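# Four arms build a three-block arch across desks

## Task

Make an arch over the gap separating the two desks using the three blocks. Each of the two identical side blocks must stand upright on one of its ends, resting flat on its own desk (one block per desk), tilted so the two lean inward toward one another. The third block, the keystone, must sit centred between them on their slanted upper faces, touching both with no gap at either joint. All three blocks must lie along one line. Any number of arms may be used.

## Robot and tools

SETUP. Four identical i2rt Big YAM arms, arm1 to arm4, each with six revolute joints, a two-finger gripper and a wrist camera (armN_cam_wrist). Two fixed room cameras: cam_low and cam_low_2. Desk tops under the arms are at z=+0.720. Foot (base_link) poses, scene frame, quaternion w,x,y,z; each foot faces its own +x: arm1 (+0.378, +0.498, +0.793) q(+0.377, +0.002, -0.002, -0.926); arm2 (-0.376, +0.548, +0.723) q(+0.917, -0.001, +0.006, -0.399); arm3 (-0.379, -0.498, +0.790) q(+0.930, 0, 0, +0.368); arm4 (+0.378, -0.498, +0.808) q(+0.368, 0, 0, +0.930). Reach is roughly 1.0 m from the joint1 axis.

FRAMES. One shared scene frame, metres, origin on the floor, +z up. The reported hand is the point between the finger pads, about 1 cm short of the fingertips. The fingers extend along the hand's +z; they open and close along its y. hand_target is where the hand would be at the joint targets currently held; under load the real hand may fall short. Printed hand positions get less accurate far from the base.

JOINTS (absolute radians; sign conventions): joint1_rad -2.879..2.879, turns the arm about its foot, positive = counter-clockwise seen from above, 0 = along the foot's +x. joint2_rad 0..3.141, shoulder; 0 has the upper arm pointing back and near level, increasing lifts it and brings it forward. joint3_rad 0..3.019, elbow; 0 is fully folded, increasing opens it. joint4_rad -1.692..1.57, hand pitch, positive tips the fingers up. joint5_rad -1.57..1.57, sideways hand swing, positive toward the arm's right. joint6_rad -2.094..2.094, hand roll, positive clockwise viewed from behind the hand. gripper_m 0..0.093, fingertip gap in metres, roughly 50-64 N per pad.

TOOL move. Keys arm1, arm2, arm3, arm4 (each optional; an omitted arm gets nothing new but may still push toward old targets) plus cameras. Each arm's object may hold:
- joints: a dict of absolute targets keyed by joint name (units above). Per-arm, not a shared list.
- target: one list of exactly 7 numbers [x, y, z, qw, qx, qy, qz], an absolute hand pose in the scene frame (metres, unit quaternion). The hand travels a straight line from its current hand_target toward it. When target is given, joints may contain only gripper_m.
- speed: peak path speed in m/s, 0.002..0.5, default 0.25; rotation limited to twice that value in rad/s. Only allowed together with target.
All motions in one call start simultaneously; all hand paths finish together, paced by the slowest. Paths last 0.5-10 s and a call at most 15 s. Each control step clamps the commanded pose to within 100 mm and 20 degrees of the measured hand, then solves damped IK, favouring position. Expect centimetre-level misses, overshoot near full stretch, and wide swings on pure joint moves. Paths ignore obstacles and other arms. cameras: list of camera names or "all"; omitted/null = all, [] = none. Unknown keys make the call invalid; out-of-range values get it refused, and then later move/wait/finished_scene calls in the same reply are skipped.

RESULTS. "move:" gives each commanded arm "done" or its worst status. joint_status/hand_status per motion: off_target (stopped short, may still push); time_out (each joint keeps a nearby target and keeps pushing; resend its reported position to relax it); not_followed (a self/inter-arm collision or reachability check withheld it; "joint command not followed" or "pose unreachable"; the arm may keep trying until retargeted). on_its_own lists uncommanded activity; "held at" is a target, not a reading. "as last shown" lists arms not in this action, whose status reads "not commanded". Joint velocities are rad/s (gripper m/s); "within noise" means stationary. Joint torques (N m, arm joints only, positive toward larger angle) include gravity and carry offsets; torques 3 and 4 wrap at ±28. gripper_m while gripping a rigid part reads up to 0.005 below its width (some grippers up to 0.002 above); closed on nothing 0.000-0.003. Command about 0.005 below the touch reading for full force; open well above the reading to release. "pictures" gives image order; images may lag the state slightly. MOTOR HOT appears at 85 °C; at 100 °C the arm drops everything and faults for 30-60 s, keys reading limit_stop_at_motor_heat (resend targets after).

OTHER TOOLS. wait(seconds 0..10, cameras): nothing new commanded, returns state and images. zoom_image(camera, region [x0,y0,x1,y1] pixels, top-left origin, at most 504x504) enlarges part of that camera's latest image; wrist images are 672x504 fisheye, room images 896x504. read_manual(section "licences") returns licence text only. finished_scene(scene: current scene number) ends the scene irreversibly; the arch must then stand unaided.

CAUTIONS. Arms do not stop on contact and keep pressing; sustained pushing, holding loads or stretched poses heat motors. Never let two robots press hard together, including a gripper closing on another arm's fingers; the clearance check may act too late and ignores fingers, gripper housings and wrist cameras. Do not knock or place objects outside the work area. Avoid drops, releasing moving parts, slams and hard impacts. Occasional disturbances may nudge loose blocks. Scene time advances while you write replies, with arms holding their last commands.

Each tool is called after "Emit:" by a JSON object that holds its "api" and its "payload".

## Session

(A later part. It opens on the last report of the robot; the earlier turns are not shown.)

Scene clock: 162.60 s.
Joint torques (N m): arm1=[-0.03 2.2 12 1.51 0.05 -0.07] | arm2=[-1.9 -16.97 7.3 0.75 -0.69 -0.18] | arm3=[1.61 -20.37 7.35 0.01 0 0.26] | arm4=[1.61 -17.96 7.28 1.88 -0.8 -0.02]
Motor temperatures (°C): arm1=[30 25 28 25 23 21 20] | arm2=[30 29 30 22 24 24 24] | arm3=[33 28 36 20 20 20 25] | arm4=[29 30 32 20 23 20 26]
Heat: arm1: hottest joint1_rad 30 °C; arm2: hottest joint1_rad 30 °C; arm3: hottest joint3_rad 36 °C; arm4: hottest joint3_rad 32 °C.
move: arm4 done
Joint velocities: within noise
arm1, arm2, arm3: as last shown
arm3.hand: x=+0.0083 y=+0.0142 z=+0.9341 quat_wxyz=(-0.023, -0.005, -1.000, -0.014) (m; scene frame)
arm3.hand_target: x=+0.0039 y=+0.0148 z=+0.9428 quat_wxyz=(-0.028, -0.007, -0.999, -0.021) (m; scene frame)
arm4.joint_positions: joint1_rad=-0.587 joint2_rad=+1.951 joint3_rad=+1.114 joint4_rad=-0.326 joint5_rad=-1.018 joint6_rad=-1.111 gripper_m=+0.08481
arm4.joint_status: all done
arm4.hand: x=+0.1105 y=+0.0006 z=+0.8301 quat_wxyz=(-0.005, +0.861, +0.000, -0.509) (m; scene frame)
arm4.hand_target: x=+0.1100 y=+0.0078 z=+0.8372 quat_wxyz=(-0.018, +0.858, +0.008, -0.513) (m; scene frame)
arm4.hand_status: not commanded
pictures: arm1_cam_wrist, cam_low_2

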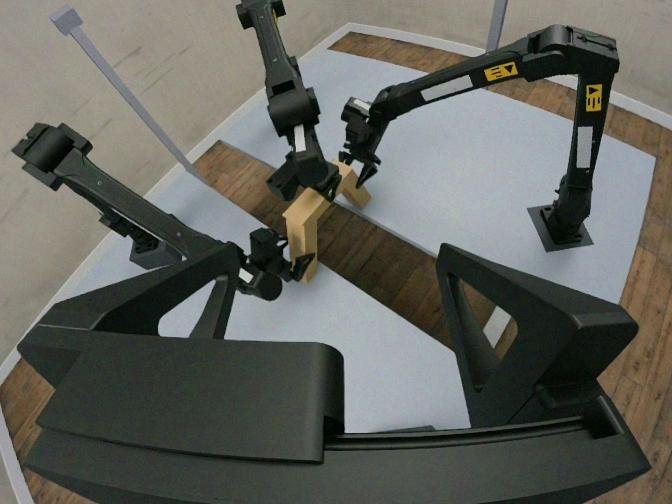

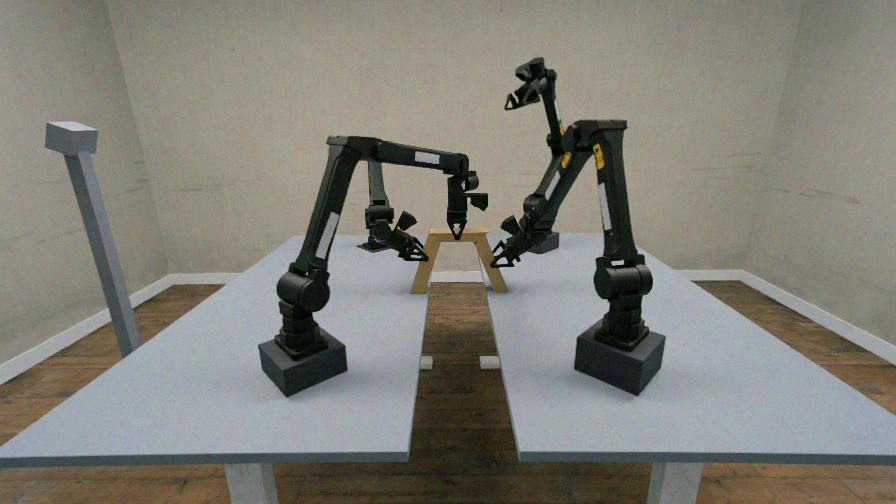

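Emit:
{"api": "move", "payload": {"arm3": {"joints":{"gripper_m":0.085}}, "cameras": ["arm1_cam_wrist","cam_low_2"]}}

Emit:
{"api": "zoom_image", "payload": {"camera": "cam_low_2", "region": [400, 190, 520, 310]}}

Emit:
{"api": "zoom_image", "payload": {"camera": "arm1_cam_wrist", "region": [265, 155, 365, 285]}}

Scene clock: 165.17 s.
Joint torques (N m): arm1=[-0.03 2.32 11.96 1.55 0.05 -0.08] | arm2=[-2.08 -16.85 7.3 0.76 -0.68 -0.16] | arm3=[1.85 -20.42 7.72 0.05 0.04 0.26] | arm4=[1.67 -17.9 7.28 1.87 -0.79 -0.02]
Motor temperatures (°C): arm1=[30 25 28 25 23 21 20] | arm2=[30 29 30 22 24 24 24] | arm3=[33 29 36 20 20 20 25] | arm4=[29 29 33 20 23 20 26]
Heat: arm1: hottest joint1_rad 30 °C; arm2: hottest joint1_rad 30 °C; arm3: hottest joint3_rad 36 °C; arm4: hottest joint3_rad 33 °C.
move: arm3 done
Joint velocities: within noise
arm1, arm2, arm4: as last shown
arm2.hand: x=-0.1131 y=-0.0058 z=+0.8493 quat_wxyz=(-0.516, +0.011, -0.856, +0.010) (m; scene frame)
arm2.hand_target: x=-0.1198 y=-0.0040 z=+0.8453 quat_wxyz=(-0.517, +0.011, -0.856, +0.013) (m; scene frame)
arm3.joint_positions: joint1_rad=+0.178 joint2_rad=+2.031 joint3_rad=+1.894 joint4_rad=-1.388 joint5_rad=+0.015 joint6_rad=+0.940 gripper_m=+0.08487
arm3.joint_status: all done
arm3.hand: x=+0.0066 y=+0.0140 z=+0.9320 quat_wxyz=(-0.019, -0.005, -1.000, -0.015) (m; scene frame)
arm3.hand_target: x=+0.0031 y=+0.0158 z=+0.9428 quat_wxyz=(-0.025, -0.007, -0.999, -0.024) (m; scene frame)
arm3.hand_status: not commanded
arm4.joint_positions: joint1_rad=-0.587 joint2_rad=+1.951 joint3_rad=+1.114 joint4_rad=-0.326 joint5_rad=-1.018 joint6_rad=-1.111 gripper_m=+0.08491
pictures: arm1_cam_wrist, cam_low_2

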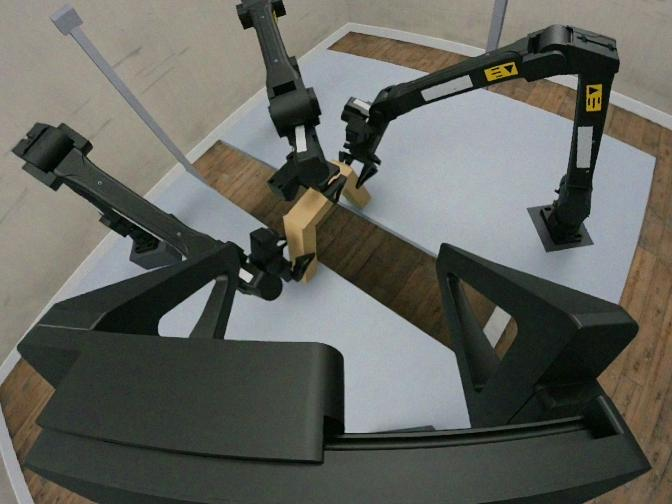

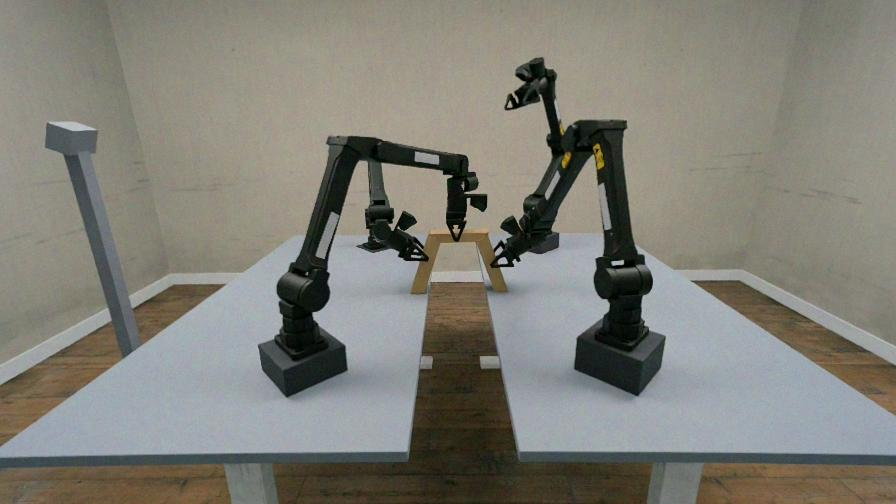

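Scaled by 4.200 from the camera's 896x504 image, which has a finer 1280x720 frame.

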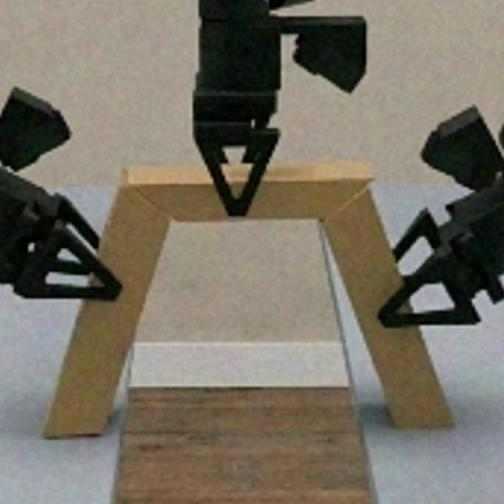

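Scaled by 3.877 from the camera's 672x504 image, which has a finer 960x720 frame.

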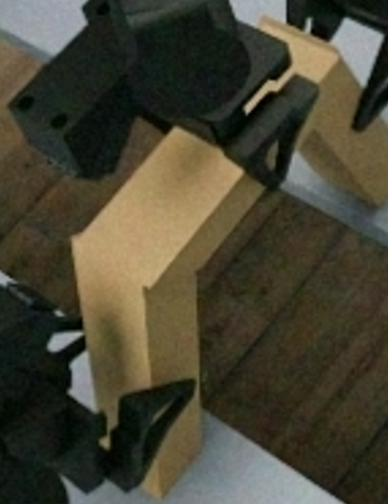

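Emit:
{"api": "move", "payload": {"arm2": {"joints":{"gripper_m":0.085}}}}

Emit:
{"api": "zoom_image", "payload": {"camera": "cam_low_2", "region": [400, 190, 520, 310]}}

Emit:
{"api": "zoom_image", "payload": {"camera": "arm1_cam_wrist", "region": [265, 155, 365, 285]}}

Scene clock: 166.60 s.
Joint torques (N m): arm1=[0.09 2.32 11.97 1.55 0.05 -0.08] | arm2=[-2.2 -16.91 7.94 0.72 -0.67 -0.17] | arm3=[1.14 -20.54 7.83 0.02 0.03 0.25] | arm4=[1.61 -17.9 7.3 1.85 -0.8 -0.02]
Motor temperatures (°C): arm1=[30 25 28 25 23 21 20] | arm2=[30 29 30 22 24 24 24] | arm3=[33 29 36 20 20 20 25] | arm4=[29 29 33 20 23 20 26]
Heat: arm1: hottest joint1_rad 30 °C; arm2: hottest joint1_rad 30 °C; arm3: hottest joint3_rad 36 °C; arm4: hottest joint3_rad 33 °C.
move: arm2 done
Joint velocities: within noise
arm1.joint_positions: joint1_rad=+0.252 joint2_rad=+0.565 joint3_rad=+1.417 joint4_rad=-1.312 joint5_rad=+0.231 joint6_rad=+0.335 gripper_m=+0.09396
arm1.joint_status: not commanded
arm1.hand: x=+0.2345 y=+0.3433 z=+1.3639 quat_wxyz=(-0.255, -0.816, -0.228, +0.467) (m; scene frame)
arm1.hand_target: x=+0.2364 y=+0.3466 z=+1.3781 quat_wxyz=(-0.264, -0.808, -0.223, +0.477) (m; scene frame)
arm1.hand_status: not commanded
arm2.joint_positions: joint1_rad=-0.556 joint2_rad=+1.890 joint3_rad=+1.359 joint4_rad=-0.673 joint5_rad=-1.058 joint6_rad=-1.185 gripper_m=+0.08482
arm2.joint_status: all done
arm2.hand: x=-0.1137 y=-0.0032 z=+0.8462 quat_wxyz=(-0.516, +0.010, -0.857, +0.007) (m; scene frame)
arm2.hand_target: x=-0.1198 y=-0.0039 z=+0.8452 quat_wxyz=(-0.517, +0.012, -0.856, +0.014) (m; scene frame)
arm2.hand_status: not commanded
arm3, arm4: as last shown
arm3.joint_positions: joint1_rad=+0.178 joint2_rad=+2.031 joint3_rad=+1.894 joint4_rad=-1.388 joint5_rad=+0.015 joint6_rad=+0.940 gripper_m=+0.08493
pictures: arm1_cam_wrist, arm2_cam_wrist, arm3_cam_wrist, arm4_cam_wrist, cam_low, cam_low_2
camera_calibration:
arm2_cam_wrist: T_world_to_cam=[[-0.032083, -0.999338, 0.0171386, -0.0238143], [-0.868244, 0.0193721, -0.495759, 0.332016], [0.495099, -0.0307859, -0.868291, 0.90922], [0, 0, 0, 1]] pos_world=[-0.162647, -0.0022392, 0.954475]
arm3_cam_wrist: T_world_to_cam=[[-0.0157286, -0.999683, -0.0196398, 0.032141], [-0.83037, 0.00211771, 0.557209, -0.51069], [-0.556991, 0.0250724, -0.83014, 0.900372], [0, 0, 0, 1]] pos_world=[0.0779436, 0.0106378, 1.03263]
arm4_cam_wrist: T_world_to_cam=[[0.00847578, 0.999807, 0.0177203, -0.0165638], [0.907097, -0.000229509, -0.420922, 0.252959], [-0.420837, 0.0196417, -0.906924, 0.924637], [0, 0, 0, 1]] pos_world=[0.159804, -0.00154278, 0.945345]

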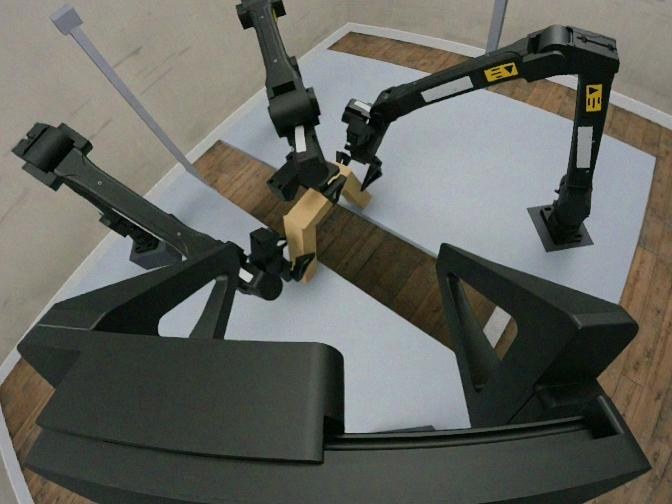

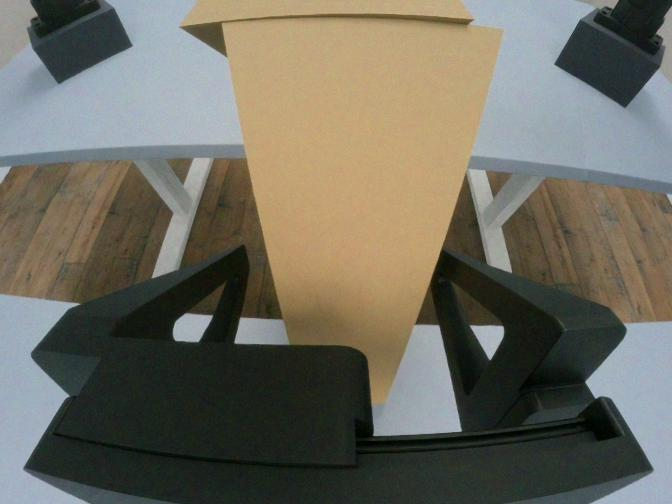

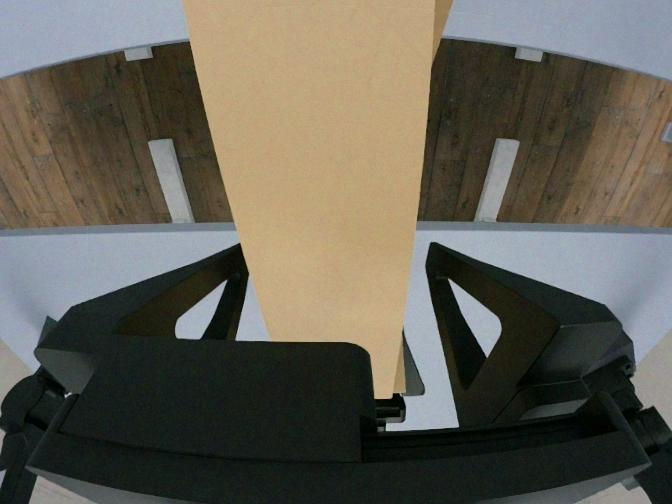

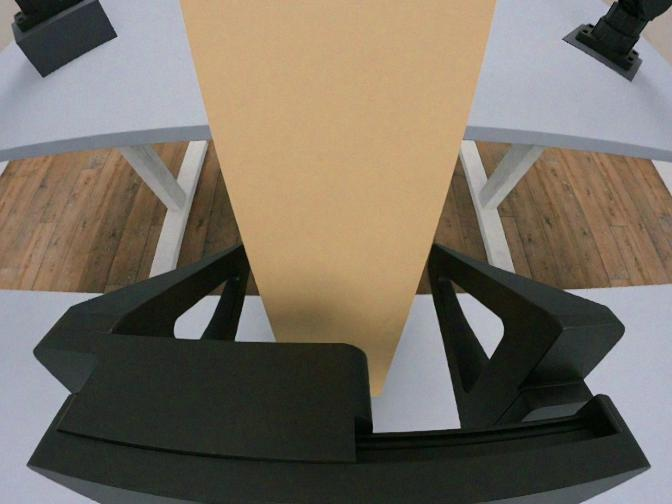

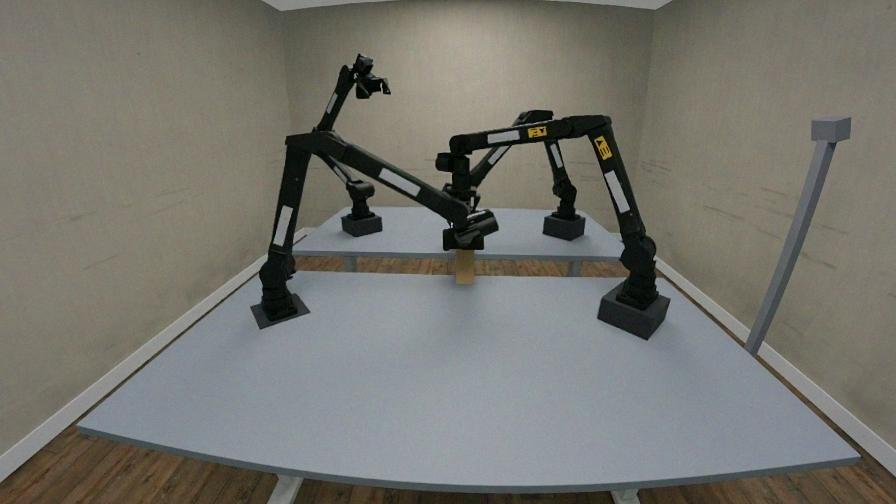

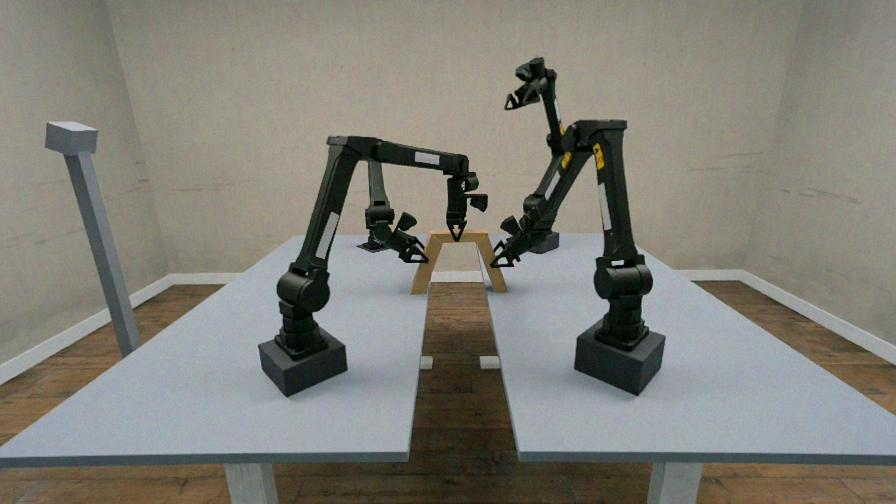

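Scaled by 4.200 from the camera's 896x504 image, which has a finer 1280x720 frame.

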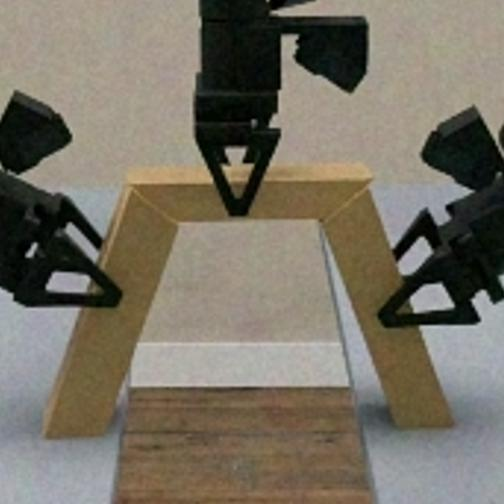

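Scaled by 3.877 from the camera's 672x504 image, which has a finer 960x720 frame.

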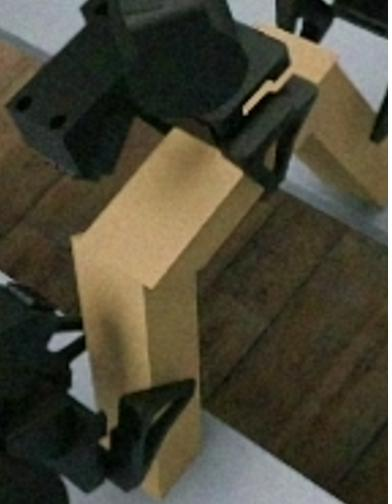

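Emit:
{"api": "move", "payload": {"arm2": {"joints":{"gripper_m":0.093}}, "arm3": {"joints":{"gripper_m":0.093}}, "arm4": {"joints":{"gripper_m":0.093}}, "cameras": []}}

Emit:
{"api": "move", "payload": {"arm2": {"target":[-0.225,-0.004,0.904,-0.517,0.012,-0.856,0.014],"speed":0.08}, "arm4": {"target":[0.215,0.008,0.896,-0.018,0.858,0.008,-0.513],"speed":0.08}, "cameras": ["cam_low_2"]}}

Emit:
{"api": "move", "payload": {"arm3": {"target":[0.003,0.018,1.08,-0.025,-0.007,-1,-0.024],"speed":0.08}}}

Emit:
{"api": "zoom_image", "payload": {"camera": "cam_low_2", "region": [400, 190, 520, 310]}}

Emit:
{"api": "zoom_image", "payload": {"camera": "arm1_cam_wrist", "region": [265, 135, 385, 285]}}

Emit:
{"api": "zoom_image", "payload": {"camera": "arm3_cam_wrist", "region": [100, 0, 600, 400]}}

Scene clock: 170.27 s.
Joint torques (N m): arm1=[-0.03 2.32 11.96 1.5 0.05 -0.08] | arm2=[-1.96 -16.91 7.92 0.7 -0.7 -0.18] | arm3=[1.32 -20.66 7.79 0.09 0.05 0.24] | arm4=[1.61 -17.85 7.3 1.87 -0.8 -0.02]
Motor temperatures (°C): arm1=[30 25 28 25 23 21 19] | arm2=[29 29 30 22 24 24 24] | arm3=[33 30 35 20 20 20 24] | arm4=[29 29 33 20 23 20 26]
Heat: arm1: hottest joint1_rad 30 °C; arm2: hottest joint3_rad 30 °C; arm3: hottest joint3_rad 35 °C; arm4: hottest joint3_rad 33 °C.
move: arm2 done; arm3 done; arm4 done
Joint velocities: within noise
arm1: as last shown
arm2.joint_positions: joint1_rad=-0.556 joint2_rad=+1.890 joint3_rad=+1.359 joint4_rad=-0.673 joint5_rad=-1.058 joint6_rad=-1.185 gripper_m=+0.09279
arm2.joint_status: all done
arm2.hand: x=-0.1137 y=-0.0032 z=+0.8462 quat_wxyz=(-0.516, +0.010, -0.857, +0.007) (m; scene frame)
arm2.hand_target: x=-0.1198 y=-0.0039 z=+0.8452 quat_wxyz=(-0.517, +0.012, -0.856, +0.014) (m; scene frame)
arm2.hand_status: not commanded
arm3.joint_positions: joint1_rad=+0.178 joint2_rad=+2.031 joint3_rad=+1.894 joint4_rad=-1.388 joint5_rad=+0.015 joint6_rad=+0.940 gripper_m=+0.09280
arm3.joint_status: all done
arm3.hand: x=+0.0066 y=+0.0140 z=+0.9320 quat_wxyz=(-0.019, -0.005, -1.000, -0.015) (m; scene frame)
arm3.hand_target: x=+0.0031 y=+0.0158 z=+0.9428 quat_wxyz=(-0.025, -0.007, -0.999, -0.024) (m; scene frame)
arm3.hand_status: not commanded
arm4.joint_positions: joint1_rad=-0.587 joint2_rad=+1.951 joint3_rad=+1.114 joint4_rad=-0.326 joint5_rad=-1.018 joint6_rad=-1.111 gripper_m=+0.09279
arm4.joint_status: all done
arm4.hand: x=+0.1105 y=+0.0006 z=+0.8301 quat_wxyz=(-0.005, +0.861, +0.000, -0.509) (m; scene frame)
arm4.hand_target: x=+0.1100 y=+0.0078 z=+0.8372 quat_wxyz=(-0.018, +0.858, +0.008, -0.513) (m; scene frame)
arm4.hand_status: not commanded
pictures: none
No camera images: "cameras" was empty.

Scene clock: 172.77 s.
Joint torques (N m): arm1=[0.03 2.2 11.97 1.52 0.05 -0.08] | arm2=[-1.61 -16.32 12.86 -0.47 -0.81 -0.17] | arm3=[1.49 -20.48 7.72 0.06 0.02 0.24] | arm4=[1.26 -17.9 10.19 -0.18 -0.9 -0.17]
Motor temperatures (°C): arm1=[30 25 28 25 23 21 19] | arm2=[29 29 31 22 24 24 24] | arm3=[33 30 35 20 20 20 24] | arm4=[29 29 33 20 23 20 26]
Heat: arm1: hottest joint1_rad 30 °C; arm2: hottest joint3_rad 31 °C; arm3: hottest joint3_rad 35 °C; arm4: hottest joint3_rad 33 °C.
move: arm2 off_target; arm4 off_target
Joint velocities: within noise
arm1, arm3: as last shown
arm2.joint_positions: joint1_rad=-0.749 joint2_rad=+1.854 joint3_rad=+1.423 joint4_rad=-1.174 joint5_rad=-1.093 joint6_rad=-1.583 gripper_m=+0.09289
arm2.joint_status: not commanded
arm2.hand: x=-0.2213 y=+0.0134 z=+0.8828 quat_wxyz=(-0.515, -0.004, -0.857, -0.013) (m; scene frame)
arm2.hand_target: x=-0.2253 y=-0.0023 z=+0.9042 quat_wxyz=(-0.517, +0.011, -0.856, +0.013) (m; scene frame)
arm2.hand_status: off_target (0.028 m and 3.6 deg from the pose sent, 0.125 m and 0.8 deg at the start)
arm3.joint_positions: joint1_rad=+0.178 joint2_rad=+2.031 joint3_rad=+1.894 joint4_rad=-1.388 joint5_rad=+0.015 joint6_rad=+0.940 gripper_m=+0.09290
arm4.joint_positions: joint1_rad=-0.788 joint2_rad=+1.866 joint3_rad=+1.151 joint4_rad=-0.814 joint5_rad=-1.072 joint6_rad=-1.498 gripper_m=+0.09288
arm4.joint_status: not commanded
arm4.hand: x=+0.2126 y=-0.0106 z=+0.8743 quat_wxyz=(+0.008, +0.860, -0.008, -0.511) (m; scene frame)
arm4.hand_target: x=+0.2150 y=+0.0068 z=+0.8965 quat_wxyz=(-0.018, +0.858, +0.008, -0.513) (m; scene frame)
arm4.hand_status: off_target (0.029 m and 3.5 deg from the pose sent, 0.124 m and 1.9 deg at the start)
pictures: cam_low_2

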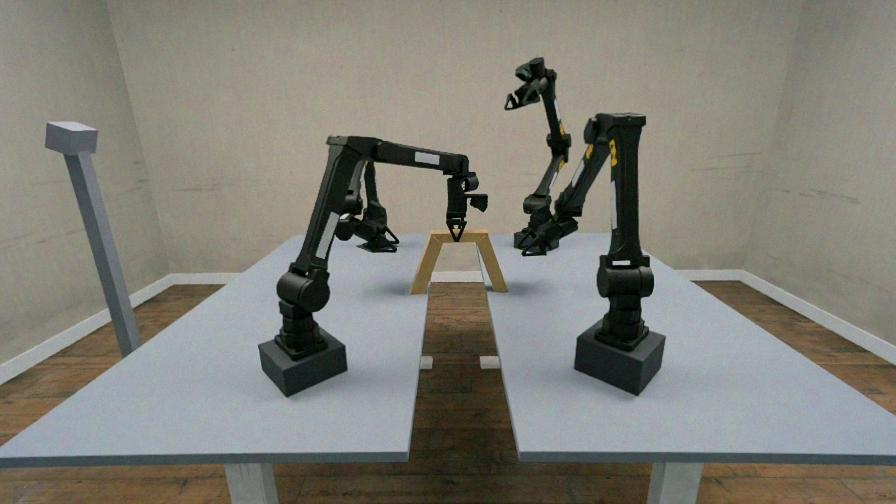

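Scene clock: 175.00 s.
Joint torques (N m): arm1=[0.03 2.08 11.96 1.52 0.06 -0.08] | arm2=[-2.02 -16.32 13.04 -0.43 -0.8 -0.18] | arm3=[1.79 -20.48 13.34 -0.47 0.03 0.28] | arm4=[1.32 -17.85 10.18 -0.16 -0.9 -0.17]
Motor temperatures (°C): arm1=[30 25 28 25 23 21 19] | arm2=[29 30 31 22 24 24 24] | arm3=[33 30 35 20 20 20 24] | arm4=[29 29 33 20 23 20 26]
Heat: arm1: hottest joint1_rad 30 °C; arm2: hottest joint3_rad 31 °C; arm3: hottest joint3_rad 35 °C; arm4: hottest joint3_rad 33 °C.
move: arm3 off_target
Joint velocities: within noise
arm1, arm2: as last shown
arm2.hand: x=-0.2213 y=+0.0133 z=+0.8829 quat_wxyz=(-0.515, -0.003, -0.857, -0.013) (m; scene frame)
arm2.hand_target: x=-0.2253 y=-0.0024 z=+0.9042 quat_wxyz=(-0.517, +0.011, -0.856, +0.013) (m; scene frame)
arm3.joint_positions: joint1_rad=+0.178 joint2_rad=+2.014 joint3_rad=+2.154 joint4_rad=-1.673 joint5_rad=+0.015 joint6_rad=+0.940 gripper_m=+0.09290
arm3.joint_status: not commanded
arm3.hand: x=+0.0021 y=+0.0078 z=+1.0407 quat_wxyz=(-0.016, -0.005, -1.000, -0.011) (m; scene frame)
arm3.hand_target: x=+0.0014 y=+0.0157 z=+1.0793 quat_wxyz=(-0.038, -0.007, -0.998, -0.043) (m; scene frame)
arm3.hand_status: off_target (0.041 m and 1.8 deg from the pose sent, 0.148 m and 1.3 deg at the start; a joint's target at an end of its range on 23 of 67 steps)
arm4.joint_positions: joint1_rad=-0.788 joint2_rad=+1.866 joint3_rad=+1.151 joint4_rad=-0.815 joint5_rad=-1.072 joint6_rad=-1.499 gripper_m=+0.09288
arm4.joint_status: not commanded
arm4.hand: x=+0.2126 y=-0.0107 z=+0.8744 quat_wxyz=(+0.008, +0.860, -0.008, -0.511) (m; scene frame)
arm4.hand_target: x=+0.2150 y=+0.0066 z=+0.8965 quat_wxyz=(-0.018, +0.858, +0.008, -0.513) (m; scene frame)
arm4.hand_status: not commanded
pictures: arm1_cam_wrist, arm2_cam_wrist, arm3_cam_wrist, arm4_cam_wrist, cam_low, cam_low_2
camera_calibration:
arm2_cam_wrist: T_world_to_cam=[[-0.0343639, -0.998914, -0.0314718, 0.0310062], [-0.869061, 0.0454172, -0.492616, 0.253143], [0.493511, 0.0104227, -0.869677, 0.995156], [0, 0, 0, 1]] pos_world=[-0.270058, 0.00910329, 0.991143]
arm3_cam_wrist: T_world_to_cam=[[-0.015753, -0.999805, -0.0118961, 0.0198776], [-0.827196, 0.00634792, 0.561878, -0.579848], [-0.561693, 0.0186917, -0.827135, 0.9852], [0, 0, 0, 1]] pos_world=[0.0740449, 0.00513951, 1.14093]
arm4_cam_wrist: T_world_to_cam=[[0.0091782, 0.999873, -0.0130339, 0.0198916], [0.905258, -0.0138451, -0.424638, 0.182489], [-0.424764, -0.00790167, -0.90527, 1.00713], [0, 0, 0, 1]] pos_world=[0.262408, -0.00940449, 0.989471]

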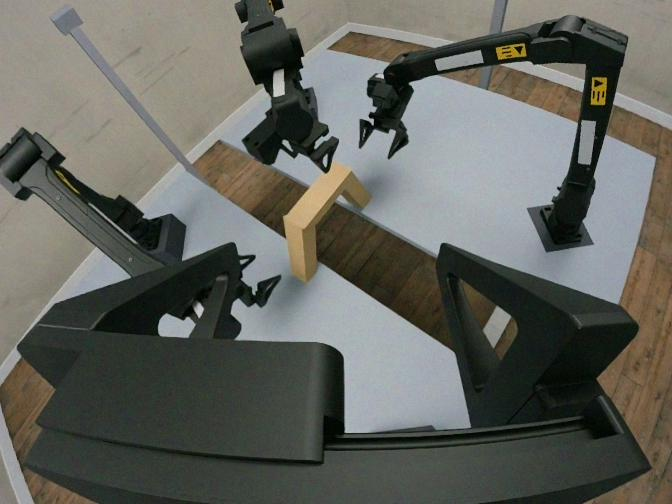

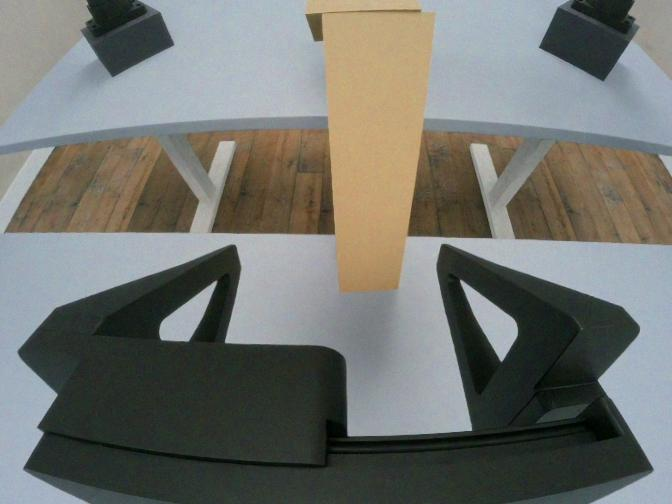

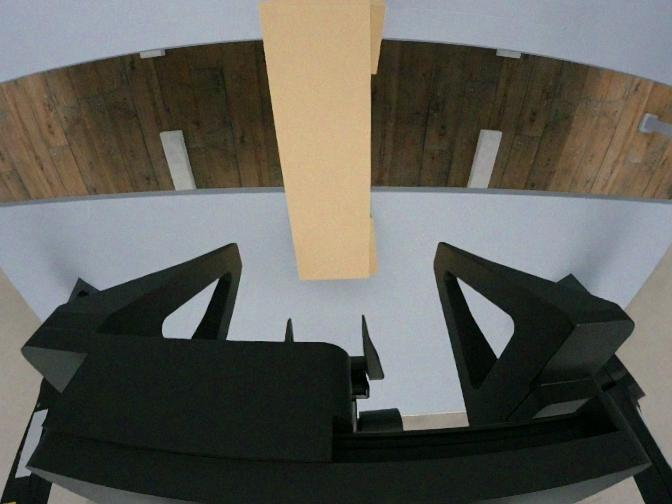

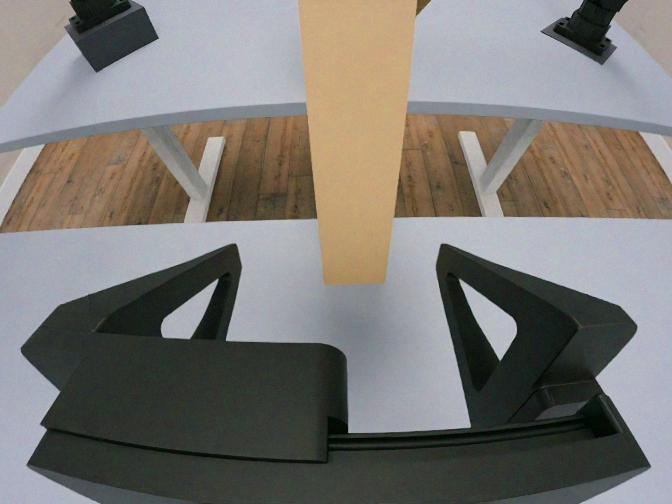

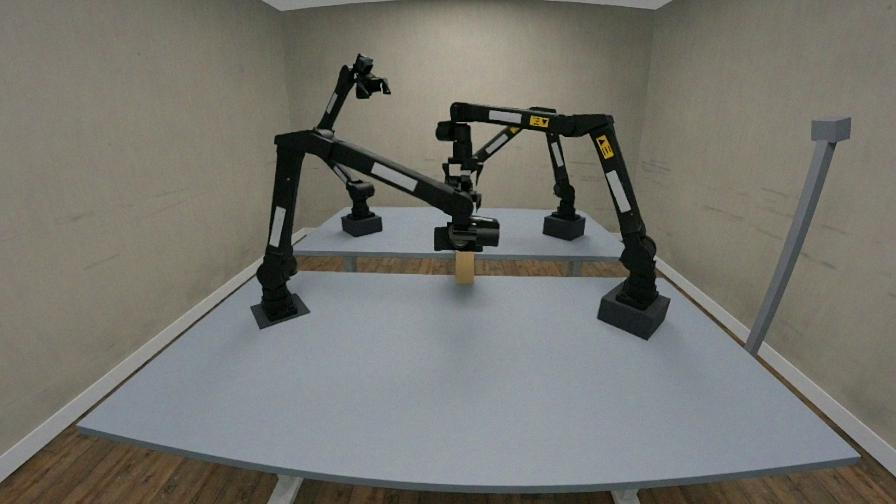

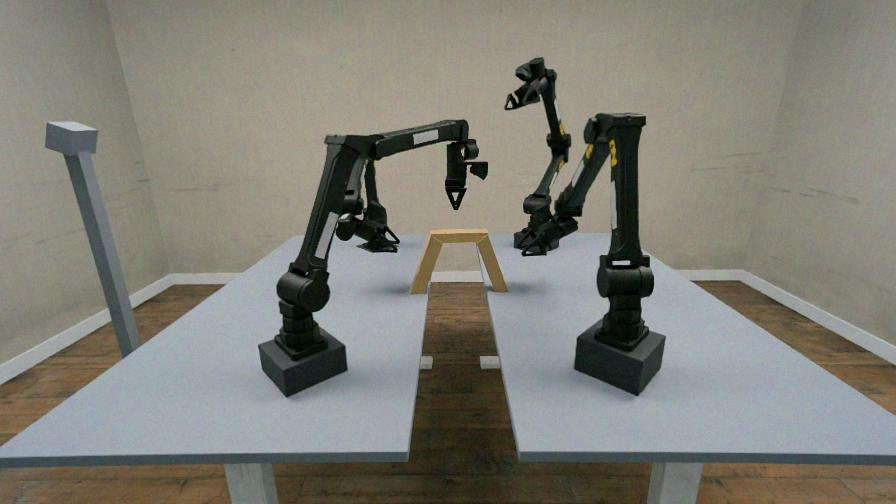

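Scaled by 4.200 from the camera's 896x504 image, which has a finer 1280x720 frame.

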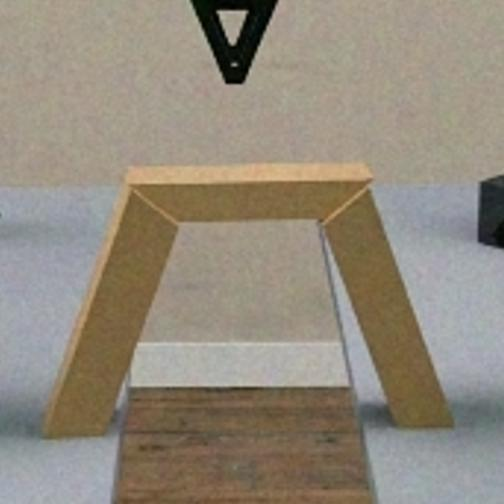

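Scaled by 3.360 from the camera's 672x504 image, which has a finer 960x720 frame.

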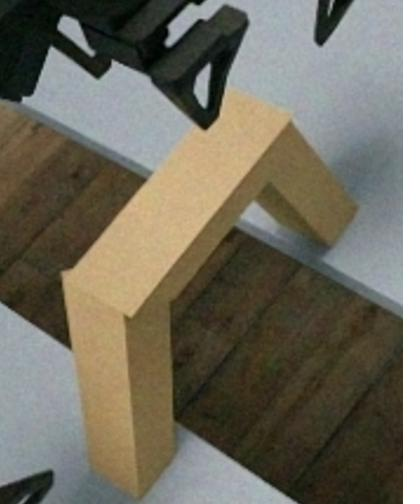

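Scaled by 1.008 from the camera's 672x504 image, which has a finer 960x720 frame.

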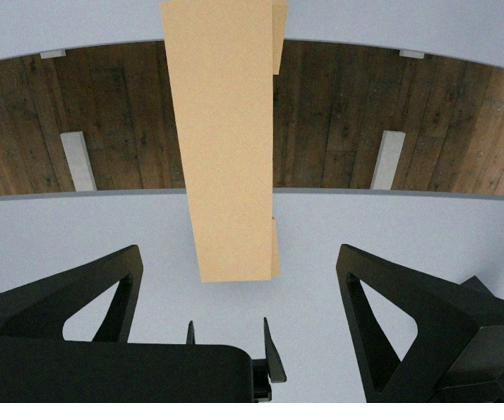

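Emit:
{"api": "finished_scene", "payload": {"scene": 1}}

The scene is finished: the task was done.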